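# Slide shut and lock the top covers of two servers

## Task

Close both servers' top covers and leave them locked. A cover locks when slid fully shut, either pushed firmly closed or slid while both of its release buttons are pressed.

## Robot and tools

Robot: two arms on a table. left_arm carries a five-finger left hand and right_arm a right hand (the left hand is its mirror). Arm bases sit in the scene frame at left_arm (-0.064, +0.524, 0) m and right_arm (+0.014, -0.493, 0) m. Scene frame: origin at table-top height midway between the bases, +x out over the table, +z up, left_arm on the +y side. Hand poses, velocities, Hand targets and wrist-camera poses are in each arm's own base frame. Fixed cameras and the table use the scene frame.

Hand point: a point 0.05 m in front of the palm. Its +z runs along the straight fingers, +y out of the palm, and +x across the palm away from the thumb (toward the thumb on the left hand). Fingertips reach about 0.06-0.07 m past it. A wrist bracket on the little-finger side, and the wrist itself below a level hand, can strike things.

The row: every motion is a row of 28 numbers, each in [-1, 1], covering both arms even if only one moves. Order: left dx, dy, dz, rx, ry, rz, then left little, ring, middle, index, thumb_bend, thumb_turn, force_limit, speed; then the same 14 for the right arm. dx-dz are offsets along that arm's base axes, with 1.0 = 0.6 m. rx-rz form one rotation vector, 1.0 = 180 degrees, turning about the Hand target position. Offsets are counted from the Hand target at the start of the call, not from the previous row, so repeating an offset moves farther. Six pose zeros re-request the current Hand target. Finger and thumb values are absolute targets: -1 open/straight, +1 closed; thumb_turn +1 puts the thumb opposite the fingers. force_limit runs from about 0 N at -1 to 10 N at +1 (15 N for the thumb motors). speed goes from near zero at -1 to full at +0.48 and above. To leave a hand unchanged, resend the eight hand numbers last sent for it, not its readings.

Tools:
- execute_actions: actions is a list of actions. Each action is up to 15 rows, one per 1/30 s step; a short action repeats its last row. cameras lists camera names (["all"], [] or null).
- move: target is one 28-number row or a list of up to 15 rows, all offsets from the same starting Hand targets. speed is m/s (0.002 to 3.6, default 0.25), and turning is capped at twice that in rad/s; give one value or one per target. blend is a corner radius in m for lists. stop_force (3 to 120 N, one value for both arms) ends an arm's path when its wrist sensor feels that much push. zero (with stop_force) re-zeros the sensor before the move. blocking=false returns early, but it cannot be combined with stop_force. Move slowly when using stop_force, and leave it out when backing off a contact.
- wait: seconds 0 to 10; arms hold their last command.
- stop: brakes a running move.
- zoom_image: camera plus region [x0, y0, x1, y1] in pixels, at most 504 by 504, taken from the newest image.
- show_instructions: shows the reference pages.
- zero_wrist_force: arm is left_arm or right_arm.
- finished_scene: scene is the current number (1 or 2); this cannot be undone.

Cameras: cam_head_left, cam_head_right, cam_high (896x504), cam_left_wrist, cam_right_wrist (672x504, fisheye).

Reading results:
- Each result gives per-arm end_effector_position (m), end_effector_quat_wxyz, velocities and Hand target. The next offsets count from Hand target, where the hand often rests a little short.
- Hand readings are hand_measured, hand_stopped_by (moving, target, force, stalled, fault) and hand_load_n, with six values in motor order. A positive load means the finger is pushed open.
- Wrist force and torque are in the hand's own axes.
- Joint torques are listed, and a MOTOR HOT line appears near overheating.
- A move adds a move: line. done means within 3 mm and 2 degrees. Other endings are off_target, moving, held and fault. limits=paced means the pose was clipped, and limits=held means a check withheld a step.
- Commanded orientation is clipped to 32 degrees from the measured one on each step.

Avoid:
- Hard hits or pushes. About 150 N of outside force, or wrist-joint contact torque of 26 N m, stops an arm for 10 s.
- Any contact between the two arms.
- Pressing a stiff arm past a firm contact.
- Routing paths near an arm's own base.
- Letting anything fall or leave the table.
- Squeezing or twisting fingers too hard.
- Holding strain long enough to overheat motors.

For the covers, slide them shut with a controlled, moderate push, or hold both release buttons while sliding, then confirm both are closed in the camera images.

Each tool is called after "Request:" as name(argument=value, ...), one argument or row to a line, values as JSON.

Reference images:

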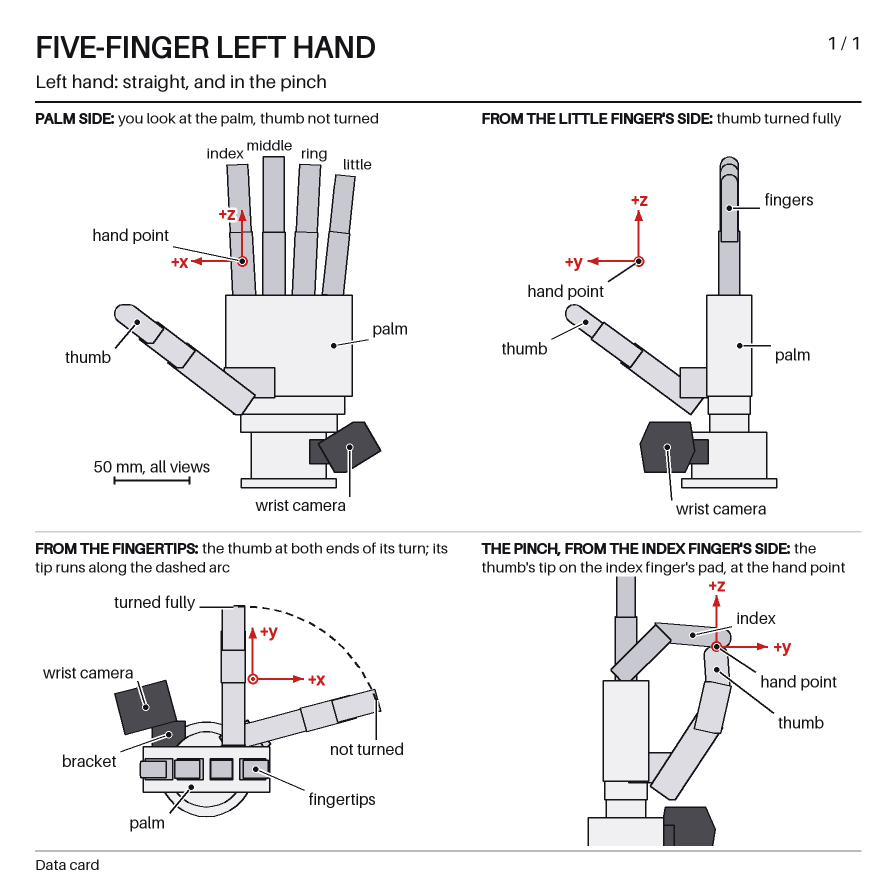

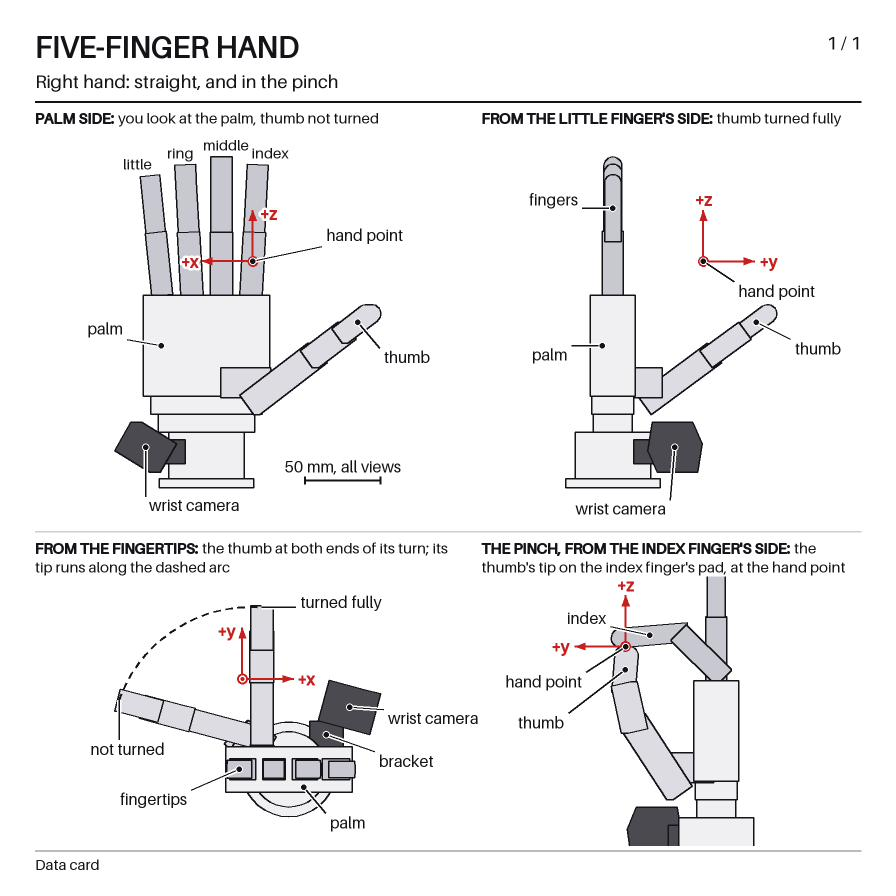

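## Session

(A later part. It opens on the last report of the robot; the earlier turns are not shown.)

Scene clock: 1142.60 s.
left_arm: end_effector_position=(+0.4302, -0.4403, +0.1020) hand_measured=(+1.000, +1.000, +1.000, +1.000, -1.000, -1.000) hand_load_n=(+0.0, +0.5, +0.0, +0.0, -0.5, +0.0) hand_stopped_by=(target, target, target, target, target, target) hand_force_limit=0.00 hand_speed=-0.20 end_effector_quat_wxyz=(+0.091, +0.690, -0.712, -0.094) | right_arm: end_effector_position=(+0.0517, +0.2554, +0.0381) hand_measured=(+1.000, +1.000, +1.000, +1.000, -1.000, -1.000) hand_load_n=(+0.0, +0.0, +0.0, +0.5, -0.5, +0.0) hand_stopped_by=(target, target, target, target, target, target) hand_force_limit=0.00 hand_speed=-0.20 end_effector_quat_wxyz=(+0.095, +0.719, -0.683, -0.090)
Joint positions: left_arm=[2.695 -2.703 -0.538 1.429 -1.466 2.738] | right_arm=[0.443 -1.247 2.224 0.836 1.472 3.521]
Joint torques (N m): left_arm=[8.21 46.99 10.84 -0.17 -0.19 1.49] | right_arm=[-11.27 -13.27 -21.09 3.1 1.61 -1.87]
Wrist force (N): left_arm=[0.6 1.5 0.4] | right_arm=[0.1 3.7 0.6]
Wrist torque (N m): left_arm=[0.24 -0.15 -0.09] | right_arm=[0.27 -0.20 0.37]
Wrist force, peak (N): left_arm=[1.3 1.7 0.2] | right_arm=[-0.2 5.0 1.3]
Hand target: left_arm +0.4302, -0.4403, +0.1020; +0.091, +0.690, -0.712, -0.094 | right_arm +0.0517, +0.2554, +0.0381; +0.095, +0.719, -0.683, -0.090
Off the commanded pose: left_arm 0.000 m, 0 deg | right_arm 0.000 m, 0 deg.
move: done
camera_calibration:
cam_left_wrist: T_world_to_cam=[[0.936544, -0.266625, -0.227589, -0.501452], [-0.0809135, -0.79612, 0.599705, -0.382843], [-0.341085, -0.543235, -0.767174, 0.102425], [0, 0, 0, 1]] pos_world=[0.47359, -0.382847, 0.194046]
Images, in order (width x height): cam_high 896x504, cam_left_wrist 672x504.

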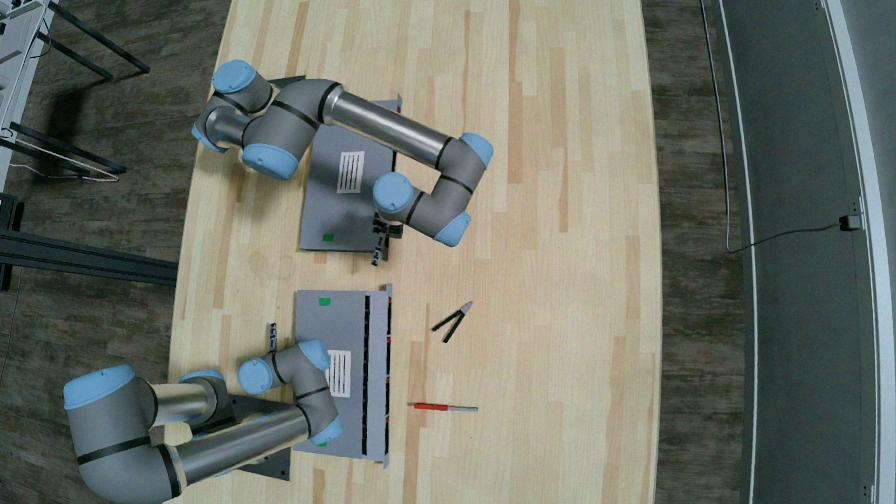

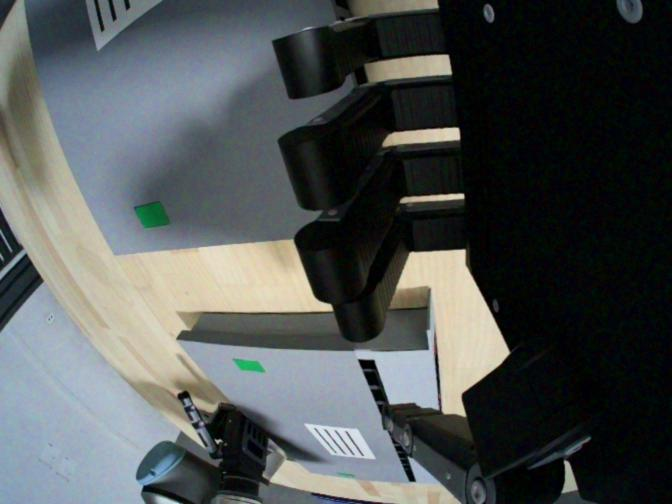

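Request:
move(
  target=[0,0,0,0,0,0,1,1,1,1,-1,-1,0,-0.2, 0.01,0.00055,0,0,0,0,1,1,1,1,-1,-1,0,-0.2],
  speed=0.01,
  stop_force=10,
  cameras=["cam_left_wrist","cam_high"],
)

Request:
zoom_image(
  camera="cam_high",
  region=[330, 270, 400, 320],
)

Request:
zoom_image(
  camera="cam_high",
  region=[330, 430, 400, 480],
)

Request:
zoom_image(
  camera="cam_left_wrist",
  region=[260, 290, 380, 380],
)

Scene clock: 1146.87 s.
left_arm: end_effector_position=(+0.4302, -0.4403, +0.1020) hand_measured=(+1.000, +1.000, +1.000, +1.000, -1.000, -1.000) hand_load_n=(+0.0, +0.0, +0.0, +0.0, +0.0, +0.0) hand_stopped_by=(target, target, target, target, target, target) hand_force_limit=0.00 hand_speed=-0.20 end_effector_quat_wxyz=(+0.091, +0.690, -0.712, -0.094) | right_arm: end_effector_position=(+0.0568, +0.2557, +0.0381) hand_measured=(+1.000, +1.000, +1.000, +1.000, -1.000, -1.000) hand_load_n=(+0.0, +0.0, +0.0, +0.0, +0.0, +0.0) hand_stopped_by=(target, target, target, target, target, target) hand_force_limit=0.00 hand_speed=-0.20 end_effector_quat_wxyz=(+0.095, +0.719, -0.683, -0.090)
Joint positions: left_arm=[2.695 -2.703 -0.538 1.429 -1.466 2.738] | right_arm=[0.436 -1.24 2.214 0.841 1.474 3.514]
Joint torques (N m): left_arm=[8.47 46.45 10.49 -0.23 -0.06 1.35] | right_arm=[5.47 -36.28 -2.59 0.74 0 1.54]
Wrist force (N): left_arm=[0.6 1.5 0.2] | right_arm=[-2.0 10.5 1.6]
Wrist torque (N m): left_arm=[0.25 -0.14 -0.10] | right_arm=[0.41 -0.21 0.57]
Wrist force, peak (N): left_arm=[1.1 1.7 0.1] | right_arm=[-1.9 17.7 6.2]
Hand target: left_arm +0.4302, -0.4403, +0.1020; +0.091, +0.690, -0.712, -0.094 | right_arm +0.0568, +0.2557, +0.0381; +0.095, +0.719, -0.683, -0.090 (not the last commanded pose)
Off the commanded pose: left_arm 0.000 m, 0 deg | right_arm 0.001 m, 0 deg.
move: contact (right_arm)
camera_calibration:
cam_left_wrist: T_world_to_cam=[[0.936544, -0.266625, -0.227589, -0.501452], [-0.0809135, -0.79612, 0.599705, -0.382843], [-0.341085, -0.543235, -0.767174, 0.102425], [0, 0, 0, 1]] pos_world=[0.47359, -0.382847, 0.194046]
Images, in order (width x height): cam_high 896x504, cam_left_wrist 672x504.

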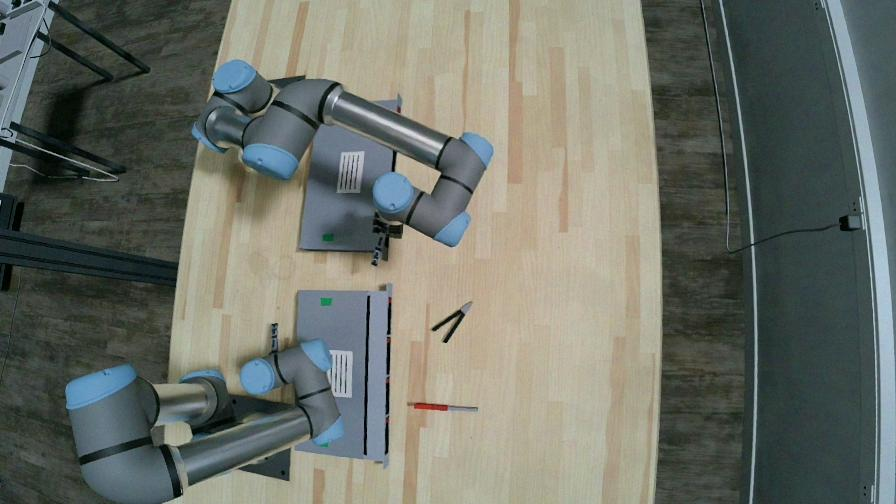

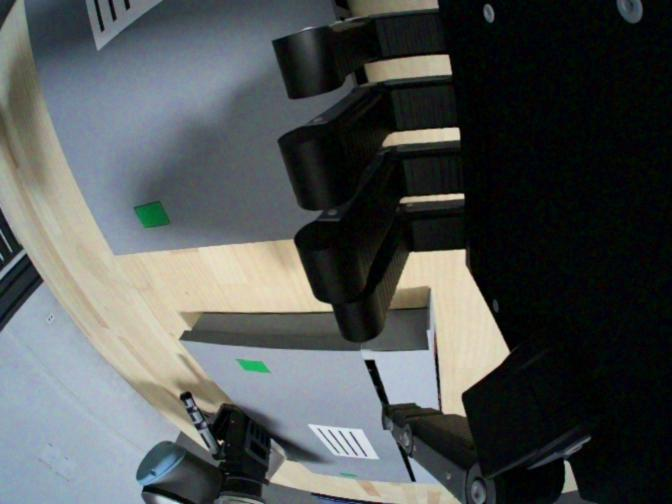

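Scaled by 7.200 from the camera's 896x504 image, which has a finer 1280x720 frame.

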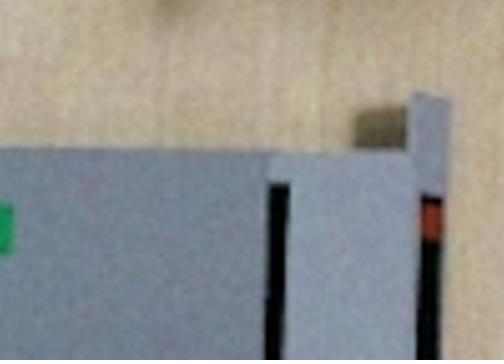

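Scaled by 7.200 from the camera's 896x504 image, which has a finer 1280x720 frame.

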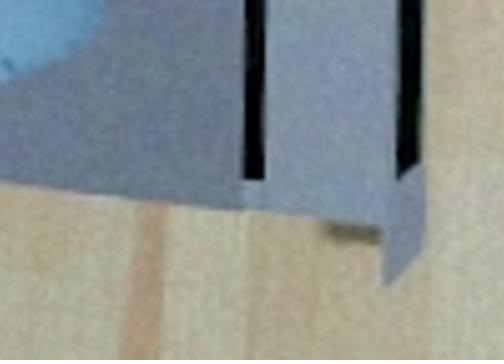

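Scaled by 4.200 from the camera's 672x504 image, which has a finer 960x720 frame.

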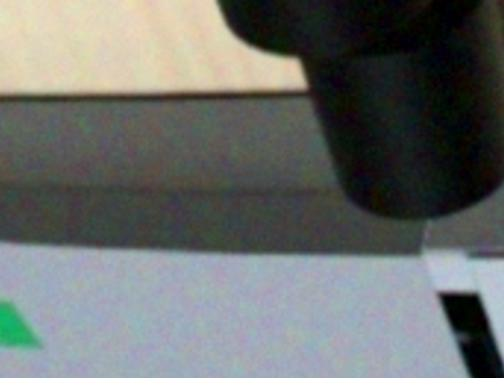

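Request:
move(
  target=[0,0,0,0,0,0,1,1,1,1,-1,-1,0,-0.2, 0.025,0.0014,0,0,0,0,1,1,1,1,-1,-1,0,-0.2],
  speed=0.02,
  stop_force=25,
  cameras=["cam_left_wrist","cam_high"],
)

Request:
zoom_image(
  camera="cam_high",
  region=[330, 270, 400, 320],
)

Request:
zoom_image(
  camera="cam_high",
  region=[330, 430, 400, 480],
)

Scene clock: 1151.77 s.
left_arm: end_effector_position=(+0.4302, -0.4403, +0.1020) hand_measured=(+1.000, +1.000, +1.000, +1.000, -1.000, -1.000) hand_load_n=(+0.0, +0.0, +0.5, +0.0, +0.0, +0.0) hand_stopped_by=(target, target, target, target, target, target) hand_force_limit=0.00 hand_speed=-0.20 end_effector_quat_wxyz=(+0.091, +0.690, -0.712, -0.094) | right_arm: end_effector_position=(+0.0663, +0.2562, +0.0381) hand_measured=(+1.000, +1.000, +1.000, +1.000, -1.000, -1.000) hand_load_n=(+0.0, +0.0, +0.0, +0.0, +0.0, +0.0) hand_stopped_by=(target, target, target, target, target, target) hand_force_limit=0.00 hand_speed=-0.20 end_effector_quat_wxyz=(+0.095, +0.719, -0.683, -0.090)
Joint positions: left_arm=[2.695 -2.703 -0.538 1.429 -1.466 2.738] | right_arm=[0.423 -1.228 2.195 0.849 1.477 3.501]
Joint torques (N m): left_arm=[8.34 46.46 10.22 -0.15 -0.11 1.28] | right_arm=[0.81 -38.11 -13.63 -2.49 1.43 0.86]
Wrist force (N): left_arm=[0.7 1.5 0.3] | right_arm=[-0.8 33.8 0.9]
Wrist torque (N m): left_arm=[0.26 -0.16 -0.10] | right_arm=[1.36 -0.11 1.82]
Wrist force, peak (N): left_arm=[0.8 1.9 0.4] | right_arm=[-3.5 55.7 17.9]
Hand target: left_arm +0.4302, -0.4403, +0.1020; +0.091, +0.690, -0.712, -0.094 | right_arm +0.0663, +0.2562, +0.0381; +0.095, +0.719, -0.683, -0.090 (not the last commanded pose)
Off the commanded pose: left_arm 0.000 m, 0 deg | right_arm 0.006 m, 0 deg.
move: contact (right_arm)
camera_calibration:
cam_left_wrist: T_world_to_cam=[[0.936544, -0.266625, -0.227589, -0.501452], [-0.0809135, -0.79612, 0.599705, -0.382843], [-0.341085, -0.543235, -0.767174, 0.102425], [0, 0, 0, 1]] pos_world=[0.47359, -0.382847, 0.194046]
Images, in order (width x height): cam_high 896x504, cam_left_wrist 672x504.

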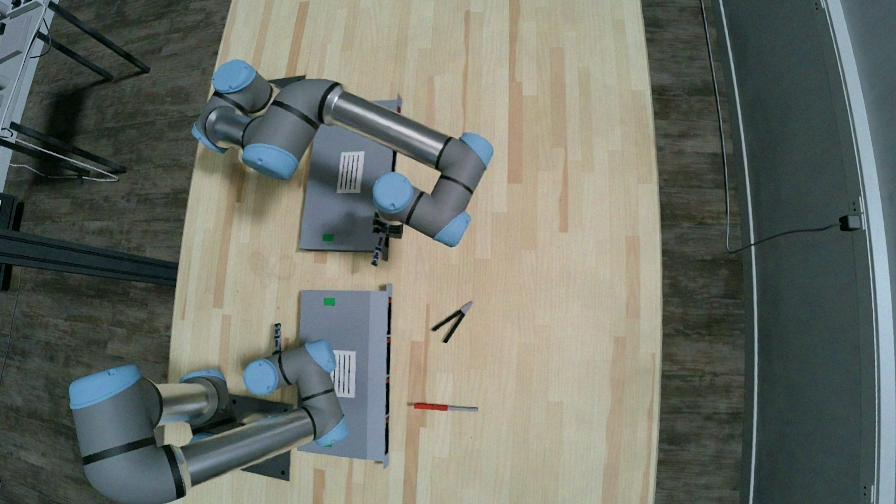

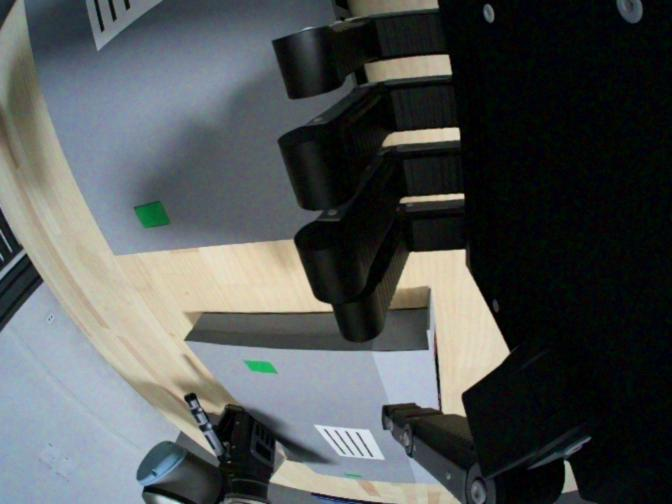

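Scaled by 7.200 from the camera's 896x504 image, which has a finer 1280x720 frame.

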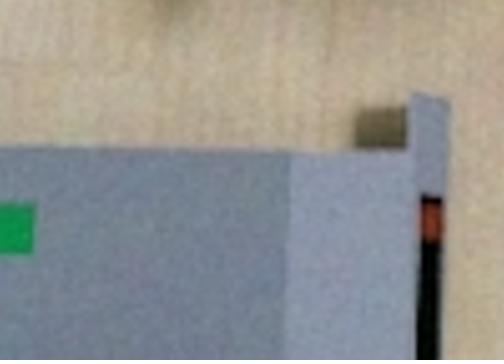

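Scaled by 7.200 from the camera's 896x504 image, which has a finer 1280x720 frame.

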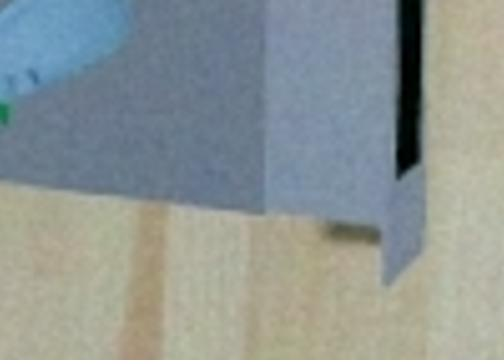

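Request:
move(
  target=[0,0,0,0,0,0,1,1,1,1,-1,-1,0,-0.2, 0.0166,0.0009,0,0,0,0,1,1,1,1,-1,-1,0,-0.2],
  speed=0.01,
  stop_force=20,
)

Scene clock: 1155.03 s.
left_arm: end_effector_position=(+0.4302, -0.4403, +0.1020) hand_measured=(+1.000, +1.000, +1.000, +1.000, -1.000, -1.000) hand_load_n=(+0.0, +0.0, +0.0, +0.5, +0.0, +0.0) hand_stopped_by=(target, target, target, target, target, target) hand_force_limit=0.00 hand_speed=-0.20 end_effector_quat_wxyz=(+0.091, +0.690, -0.712, -0.094) | right_arm: end_effector_position=(+0.0667, +0.2562, +0.0381) hand_measured=(+1.000, +1.000, +1.000, +1.000, -1.000, -1.000) hand_load_n=(+0.0, +0.5, +0.0, +0.0, +0.0, +0.0) hand_stopped_by=(target, target, target, target, target, target) hand_force_limit=0.00 hand_speed=-0.20 end_effector_quat_wxyz=(+0.095, +0.719, -0.683, -0.090)
Joint positions: left_arm=[2.695 -2.703 -0.538 1.429 -1.466 2.738] | right_arm=[0.422 -1.228 2.194 0.85 1.477 3.501]
Joint torques (N m): left_arm=[8.81 46.34 10.5 -0.29 0.09 1.33] | right_arm=[-1.7 -41.83 -23.38 -6.3 2.56 0.67]
Wrist force (N): left_arm=[0.7 1.5 0.3] | right_arm=[-0.2 51.4 14.1]
Wrist torque (N m): left_arm=[0.25 -0.15 -0.10] | right_arm=[0.91 -0.72 2.74]
Wrist force, peak (N): left_arm=[0.9 1.7 0.4] | right_arm=[-1.5 61.2 19.3]
Hand target: left_arm +0.4302, -0.4403, +0.1020; +0.091, +0.690, -0.712, -0.094 | right_arm +0.0666, +0.2562, +0.0381; +0.095, +0.719, -0.683, -0.090 (not the last commanded pose)
Off the commanded pose: left_arm 0.000 m, 0 deg | right_arm 0.010 m, 0 deg.
move: contact (right_arm)

Request:
move(
  target=[
    [-0.1,0.2,0.2,0,0,0,1,1,1,1,-1,-1,0,-0.2, -0.06,-0.003,0,0,0,0,1,1,1,1,-1,-1,0,-0.2],
    [-0.35,0.32,0.28,0,0,0,1,1,1,1,-1,-1,0,-0.2, -0.06,-0.003,0.3,0,0,0,1,1,1,1,-1,-1,0,-0.2],
  ],
  speed=[0.08,0.25],
  cameras=["cam_high","cam_head_left","cam_head_right"],
)

Request:
zoom_image(
  camera="cam_high",
  region=[270, 270, 410, 480],
)

Request:
zoom_image(
  camera="cam_high",
  region=[280, 80, 420, 270],
)

Scene clock: 1161.33 s.
left_arm: end_effector_position=(+0.2203, -0.2483, +0.2700) hand_measured=(+1.000, +1.000, +1.000, +1.000, -1.000, -1.000) hand_load_n=(+0.0, +0.0, +0.0, +0.0, +0.0, +0.0) hand_stopped_by=(target, target, target, target, target, target) hand_force_limit=0.00 hand_speed=-0.20 end_effector_quat_wxyz=(+0.091, +0.690, -0.712, -0.094) | right_arm: end_effector_position=(+0.0306, +0.2544, +0.2181) hand_measured=(+1.000, +1.000, +1.000, +1.000, -1.000, -1.000) hand_load_n=(+0.5, +0.0, +0.0, +0.0, +0.0, +0.0) hand_stopped_by=(target, target, target, target, target, target) hand_force_limit=0.00 hand_speed=-0.20 end_effector_quat_wxyz=(+0.095, +0.719, -0.683, -0.090)
Joint positions: left_arm=[2.902 -1.82 -1.589 1.582 -1.517 2.939] | right_arm=[0.477 -1.606 2.045 1.371 1.464 3.554]
Joint torques (N m): left_arm=[8.82 41.68 9.79 -4.23 0.1 1.78] | right_arm=[-9.74 -27.77 -27.05 4.08 1.75 -1.86]
Wrist force (N): left_arm=[0.8 1.6 0.2] | right_arm=[0.6 -0.2 -0.7]
Wrist torque (N m): left_arm=[0.26 -0.17 -0.10] | right_arm=[0.23 -0.19 0.14]
Wrist force, peak (N): left_arm=[0.4 2.9 0.1] | right_arm=[0.1 51.4 14.5]
Hand target: left_arm +0.2202, -0.2483, +0.2700; +0.091, +0.690, -0.712, -0.094 | right_arm +0.0306, +0.2544, +0.2181; +0.095, +0.719, -0.683, -0.090
Off the commanded pose: left_arm 0.000 m, 0 deg | right_arm 0.000 m, 0 deg.
move: done
Images, in order (width x height): cam_head_left 896x504, cam_head_right 896x504, cam_high 896x504.

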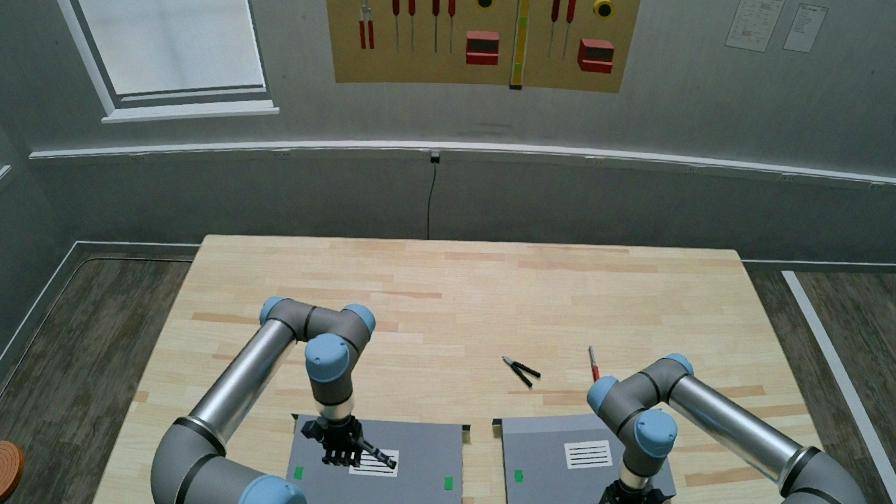

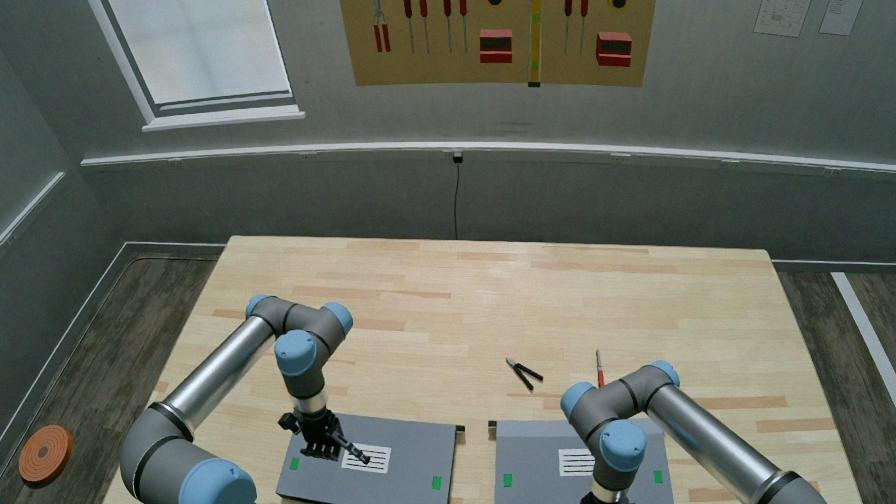

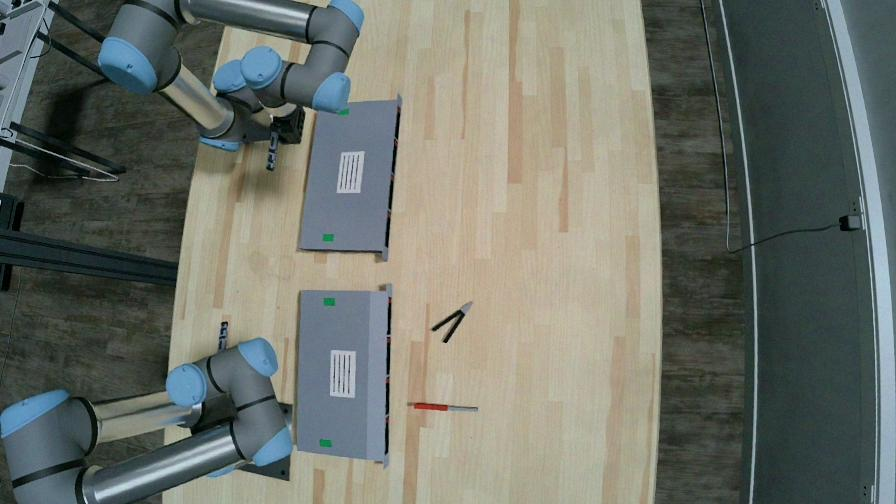

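Scaled by 2.400 from the camera's 896x504 image, which has a finer 1280x720 frame.

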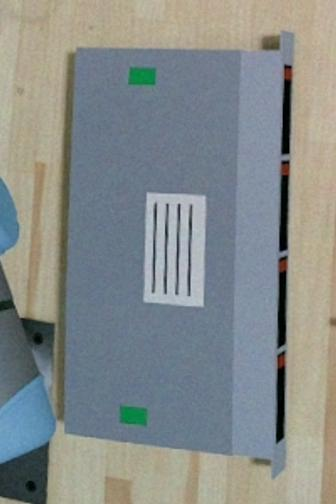

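Scaled by 2.653 from the camera's 896x504 image, which has a finer 1280x720 frame.

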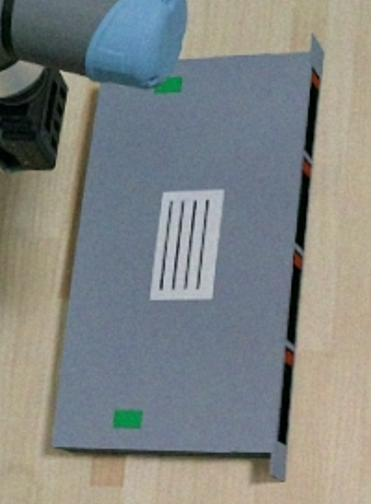

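Request:
move(
  target=[0,0,0,0,0,0,1,1,1,1,-1,-1,0,-0.2,-0.10,-0.25,0.12,0,0,0,1,1,1,1,-1,-1,0,-0.2],
  speed=0.2,
  cameras=["all"],
)

Request:
zoom_image(
  camera="cam_high",
  region=[270, 270, 410, 480],
)

Request:
zoom_image(
  camera="cam_head_right",
  region=[440, 180, 700, 400],
)

Scene clock: 1167.97 s.
left_arm: end_effector_position=(+0.2202, -0.2483, +0.2700) hand_measured=(+1.000, +1.000, +1.000, +1.000, -1.000, -1.000) hand_load_n=(+0.0, +0.5, +0.0, +0.0, +0.0, +0.0) hand_stopped_by=(target, target, target, target, target, target) hand_force_limit=0.00 hand_speed=-0.20 end_effector_quat_wxyz=(+0.091, +0.690, -0.712, -0.094) | right_arm: end_effector_position=(-0.0013, +0.1855, +0.2504) hand_measured=(+1.000, +1.000, +1.000, +1.000, -1.000, -1.000) hand_load_n=(+0.0, +0.0, +0.5, +0.0, +0.0, +0.0) hand_stopped_by=(target, target, target, target, target, target) hand_force_limit=0.00 hand_speed=-0.20 end_effector_quat_wxyz=(+0.101, +0.719, -0.682, -0.084)
Joint positions: left_arm=[2.902 -1.82 -1.589 1.581 -1.517 2.939] | right_arm=[0.227 -1.857 2.166 1.524 1.542 3.311]
Joint torques (N m): left_arm=[9.47 41.68 9.77 -5.05 1.3 1.73] | right_arm=[7.71 7.53 -28.01 1.35 -1.71 1.85]
Wrist force (N): left_arm=[0.8 1.5 -0.1] | right_arm=[0.1 -0.2 -0.4]
Wrist torque (N m): left_arm=[0.27 -0.18 -0.10] | right_arm=[0.20 -0.13 0.04]
Wrist force, peak (N): left_arm=[0.8 2.0 0.0] | right_arm=[2.7 2.9 -1.8]
Hand target: left_arm +0.2202, -0.2483, +0.2700; +0.091, +0.690, -0.712, -0.094 | right_arm -0.0013, +0.1855, +0.2503; +0.101, +0.719, -0.682, -0.084 (not the last commanded pose)
Off the commanded pose: left_arm 0.000 m, 0 deg | right_arm 0.095 m, 1 deg.
move: held (right_arm; a check stopped the path); limits=held
pose unreachable (right arm): on one or more control steps of this call, first in action 0 (counted from 0), this arm could not follow its commanded pose, so it was not sent that pose on those steps. It may still have moved: this result reports where it is.
cause: moving toward the commanded pose would bring two parts of the arm too close to each other (joints 3 (elbow) to 6 (wrist 3) lie between them).
camera_calibration:
cam_left_wrist: T_world_to_cam=[[0.936544, -0.266625, -0.227589, -0.215351], [-0.0809135, -0.79612, 0.599705, -0.347731], [-0.341085, -0.543235, -0.767174, 0.263984], [0, 0, 0, 1]] pos_world=[0.26359, -0.190847, 0.362046]
cam_right_wrist: T_world_to_cam=[[-0.924164, -0.320921, 0.207198, 0.0120225], [-0.17474, 0.837488, 0.517764, -0.278403], [-0.339688, 0.442293, -0.830054, 0.239008], [0, 0, 0, 1]] pos_world=[0.0436508, 0.131306, 0.340046]

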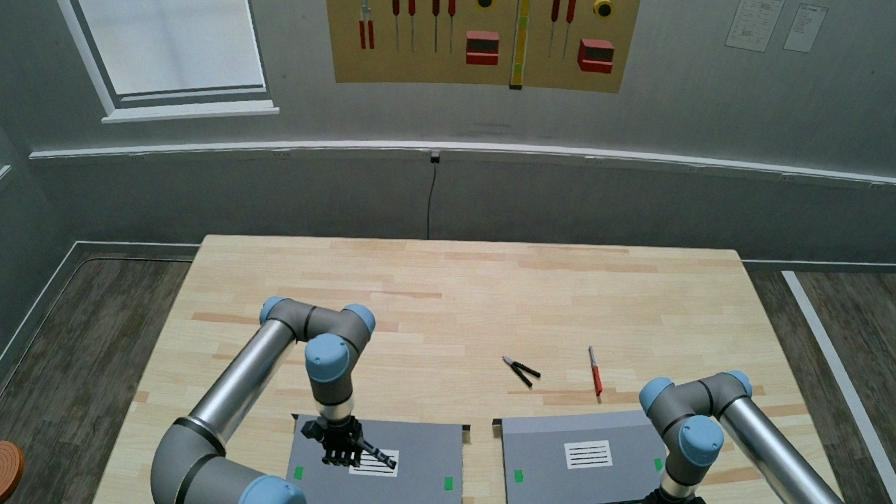

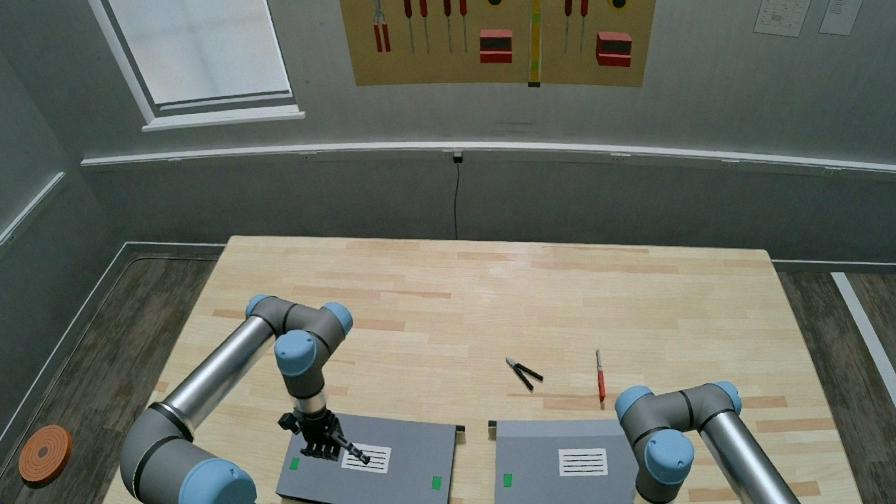

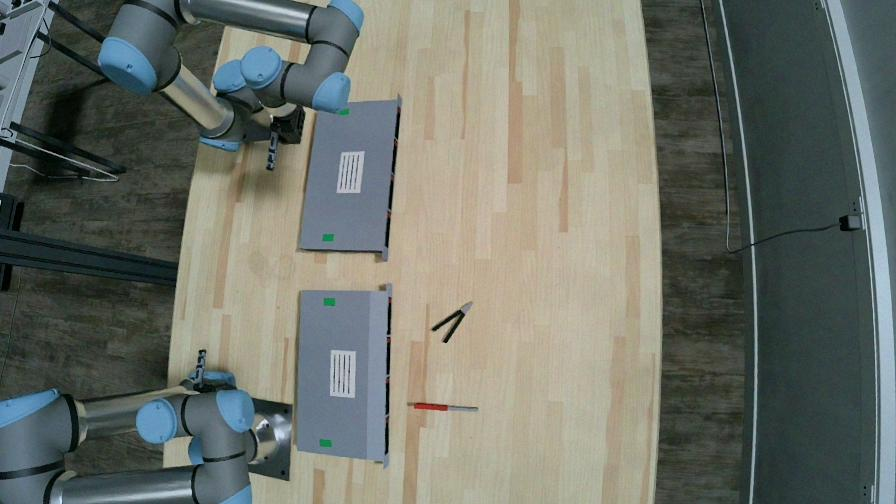

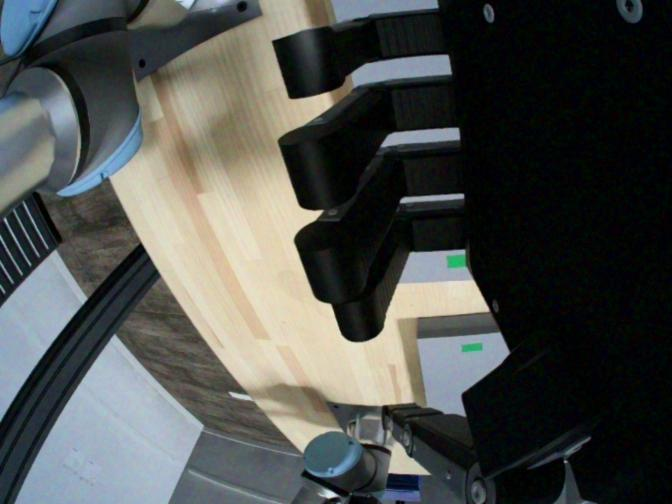

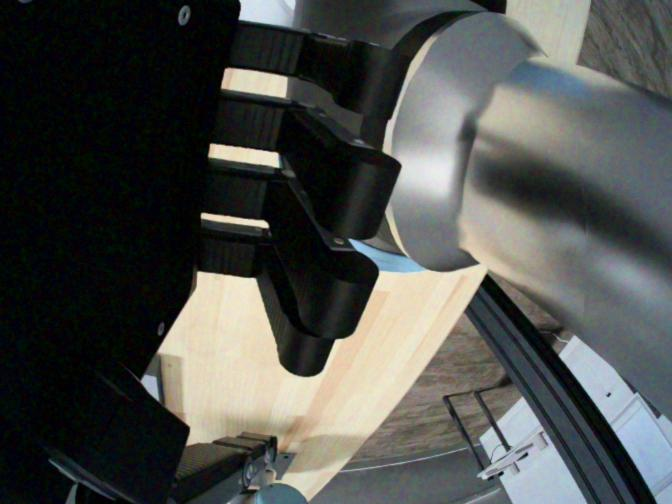

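Scaled by 2.400 from the camera's 896x504 image, which has a finer 1280x720 frame.

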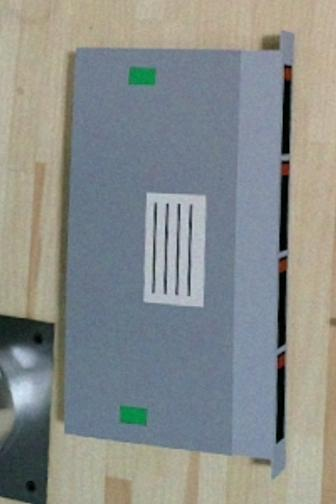

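Scaled by 1.938 from the camera's 896x504 image, which has a finer 1280x720 frame.

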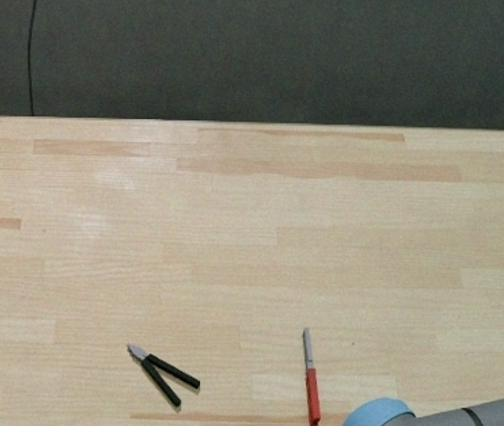

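Request:
zoom_image(
  camera="cam_high",
  region=[290, 80, 420, 275],
)

Request:
zoom_image(
  camera="cam_head_left",
  region=[480, 390, 680, 504],
)

Request:
zoom_image(
  camera="cam_head_left",
  region=[270, 390, 480, 504],
)

Scaled by 2.585 from the camera's 896x504 image, which has a finer 1280x720 frame.

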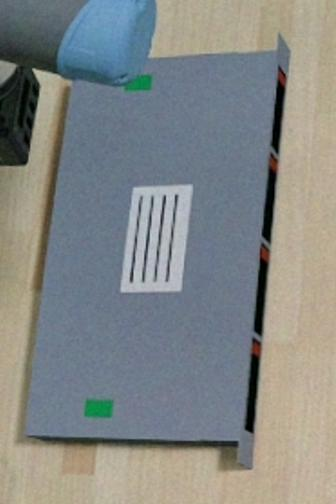

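Scaled by 2.520 from the camera's 896x504 image, which has a finer 1280x720 frame.

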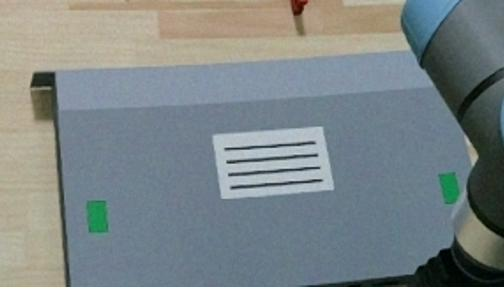

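Scaled by 2.400 from the camera's 896x504 image, which has a finer 1280x720 frame.

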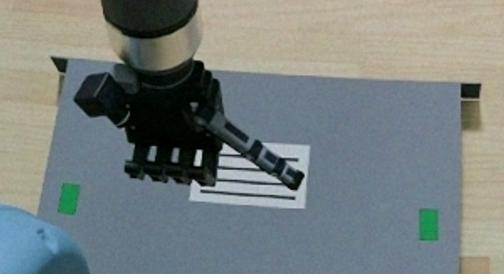

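Request:
move(
  target=[
    [0.35,-0.32,0,0,0,0,1,1,1,1,-1,-1,0,-0.2,0,0,0,0,0,0,1,1,1,1,-1,-1,0,-0.2],
    [0.35,-0.32,-0.275,0,0,0,1,1,1,1,-1,-1,0,-0.2,0,0,0,0,0,0,1,1,1,1,-1,-1,0,-0.2],
  ],
  speed=0.15,
  cameras=["cam_left_wrist", "cam_high"],
)

Request:
zoom_image(
  camera="cam_left_wrist",
  region=[230, 260, 390, 400],
)

Scene clock: 1176.60 s.
left_arm: end_effector_position=(+0.4302, -0.4403, +0.1052) hand_measured=(+1.000, +1.000, +1.000, +1.000, -1.000, -1.000) hand_load_n=(+0.0, +0.0, +0.0, +0.0, +0.0, +0.0) hand_stopped_by=(target, target, target, target, target, target) hand_force_limit=0.00 hand_speed=-0.20 end_effector_quat_wxyz=(+0.091, +0.690, -0.712, -0.094) | right_arm: end_effector_position=(-0.0013, +0.1855, +0.2503) hand_measured=(+1.000, +1.000, +1.000, +1.000, -1.000, -1.000) hand_load_n=(+0.0, +0.0, +0.5, +0.0, +0.0, +0.0) hand_stopped_by=(target, target, target, target, target, target) hand_force_limit=0.00 hand_speed=-0.20 end_effector_quat_wxyz=(+0.101, +0.719, -0.682, -0.084)
Joint positions: left_arm=[2.695 -2.701 -0.533 1.423 -1.466 2.738] | right_arm=[0.227 -1.857 2.166 1.524 1.542 3.311]
Joint torques (N m): left_arm=[-9.08 45.2 10.24 -0.25 -1.27 1.69] | right_arm=[9.41 6.62 -26.56 1.52 -0.2 1.47]
Wrist force (N): left_arm=[0.8 1.4 0.4] | right_arm=[0.1 -0.2 -0.4]
Wrist torque (N m): left_arm=[0.24 -0.17 -0.08] | right_arm=[0.21 -0.11 0.04]
Wrist force, peak (N): left_arm=[0.5 2.3 0.4] | right_arm=[0.4 -0.4 -0.5]
Hand target: left_arm +0.4302, -0.4403, +0.1050; +0.091, +0.690, -0.712, -0.094 | right_arm -0.0013, +0.1855, +0.2503; +0.101, +0.719, -0.682, -0.084
Off the commanded pose: left_arm 0.000 m, 0 deg | right_arm 0.000 m, 0 deg.
elbow stopped short (left arm): the move would have taken joint 3 (elbow) straighter than the controller allows.
move: done
camera_calibration:
cam_left_wrist: T_world_to_cam=[[0.936551, -0.26663, -0.227555, -0.500709], [-0.0809082, -0.79607, 0.599772, -0.384679], [-0.341067, -0.543306, -0.767132, 0.104891], [0, 0, 0, 1]] pos_world=[0.47359, -0.382748, 0.197246]
Images, in order (width x height): cam_high 896x504, cam_left_wrist 672x504.

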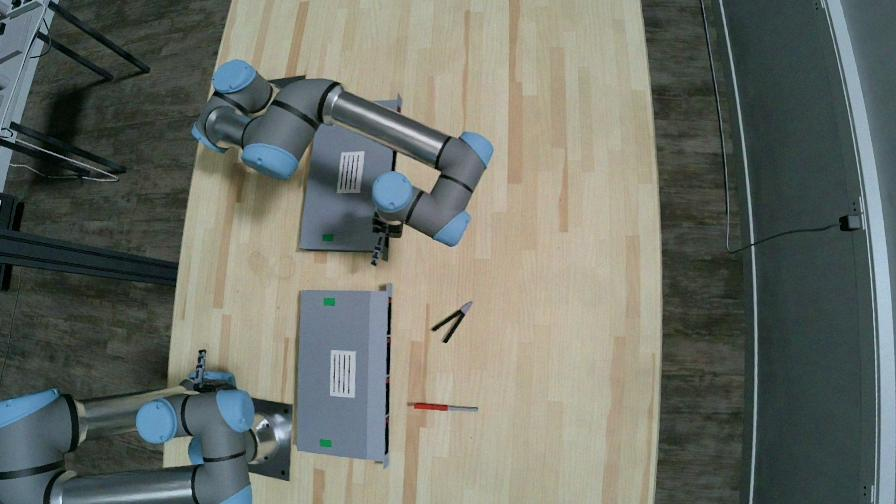

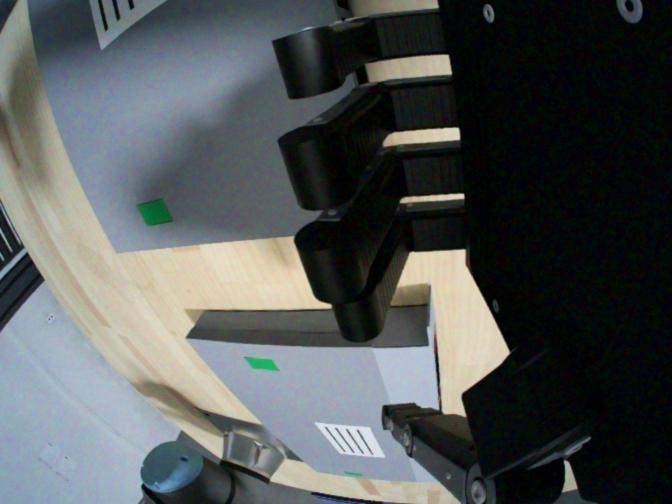

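Scaled by 3.150 from the camera's 672x504 image, which has a finer 960x720 frame.

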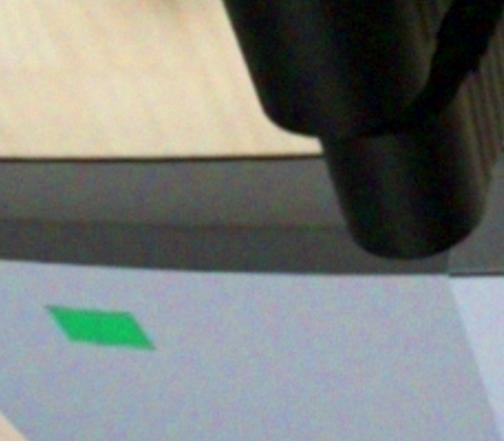

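Request:
zoom_image(
  camera="cam_left_wrist",
  region=[340, 290, 450, 380],
)

Request:
zoom_image(
  camera="cam_left_wrist",
  region=[180, 290, 300, 380],
)

Scaled by 4.582 from the camera's 672x504 image, which has a finer 960x720 frame.

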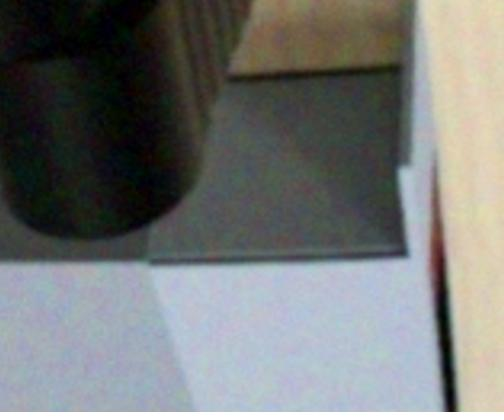

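Scaled by 4.200 from the camera's 672x504 image, which has a finer 960x720 frame.

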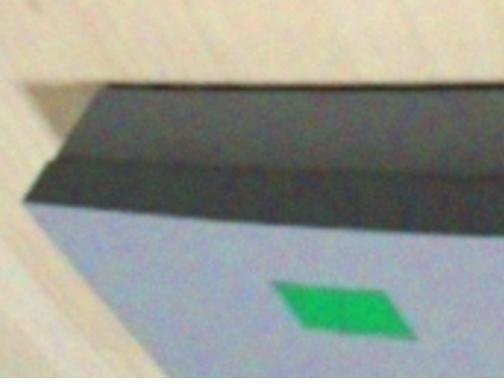

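Request:
zoom_image(
  camera="cam_high",
  region=[340, 425, 400, 475],
)

Request:
zoom_image(
  camera="cam_high",
  region=[340, 275, 400, 325],
)

Request:
zoom_image(
  camera="cam_high",
  region=[340, 225, 400, 275],
)

Request:
zoom_image(
  camera="cam_high",
  region=[285, 420, 345, 470],
)

Scaled by 8.400 from the camera's 896x504 image, which has a finer 1280x720 frame.

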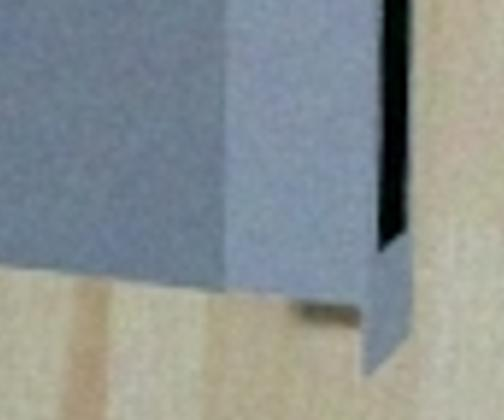

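Scaled by 8.400 from the camera's 896x504 image, which has a finer 1280x720 frame.

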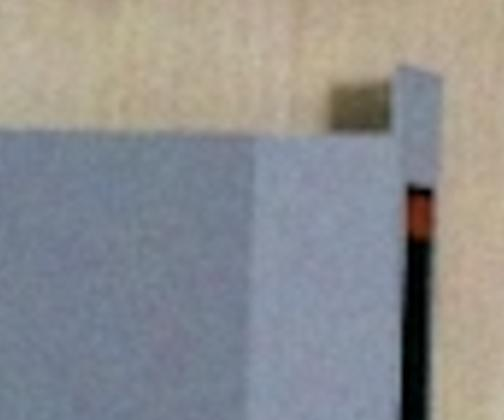

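Scaled by 8.400 from the camera's 896x504 image, which has a finer 1280x720 frame.

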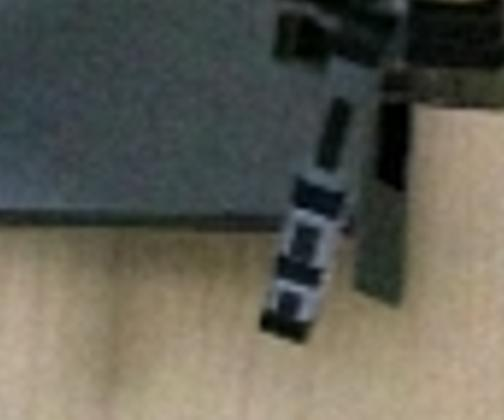

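Scaled by 8.400 from the camera's 896x504 image, which has a finer 1280x720 frame.

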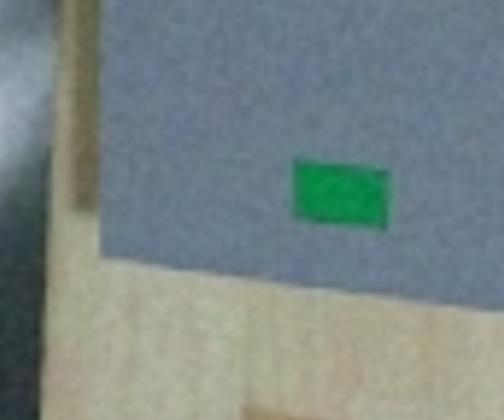

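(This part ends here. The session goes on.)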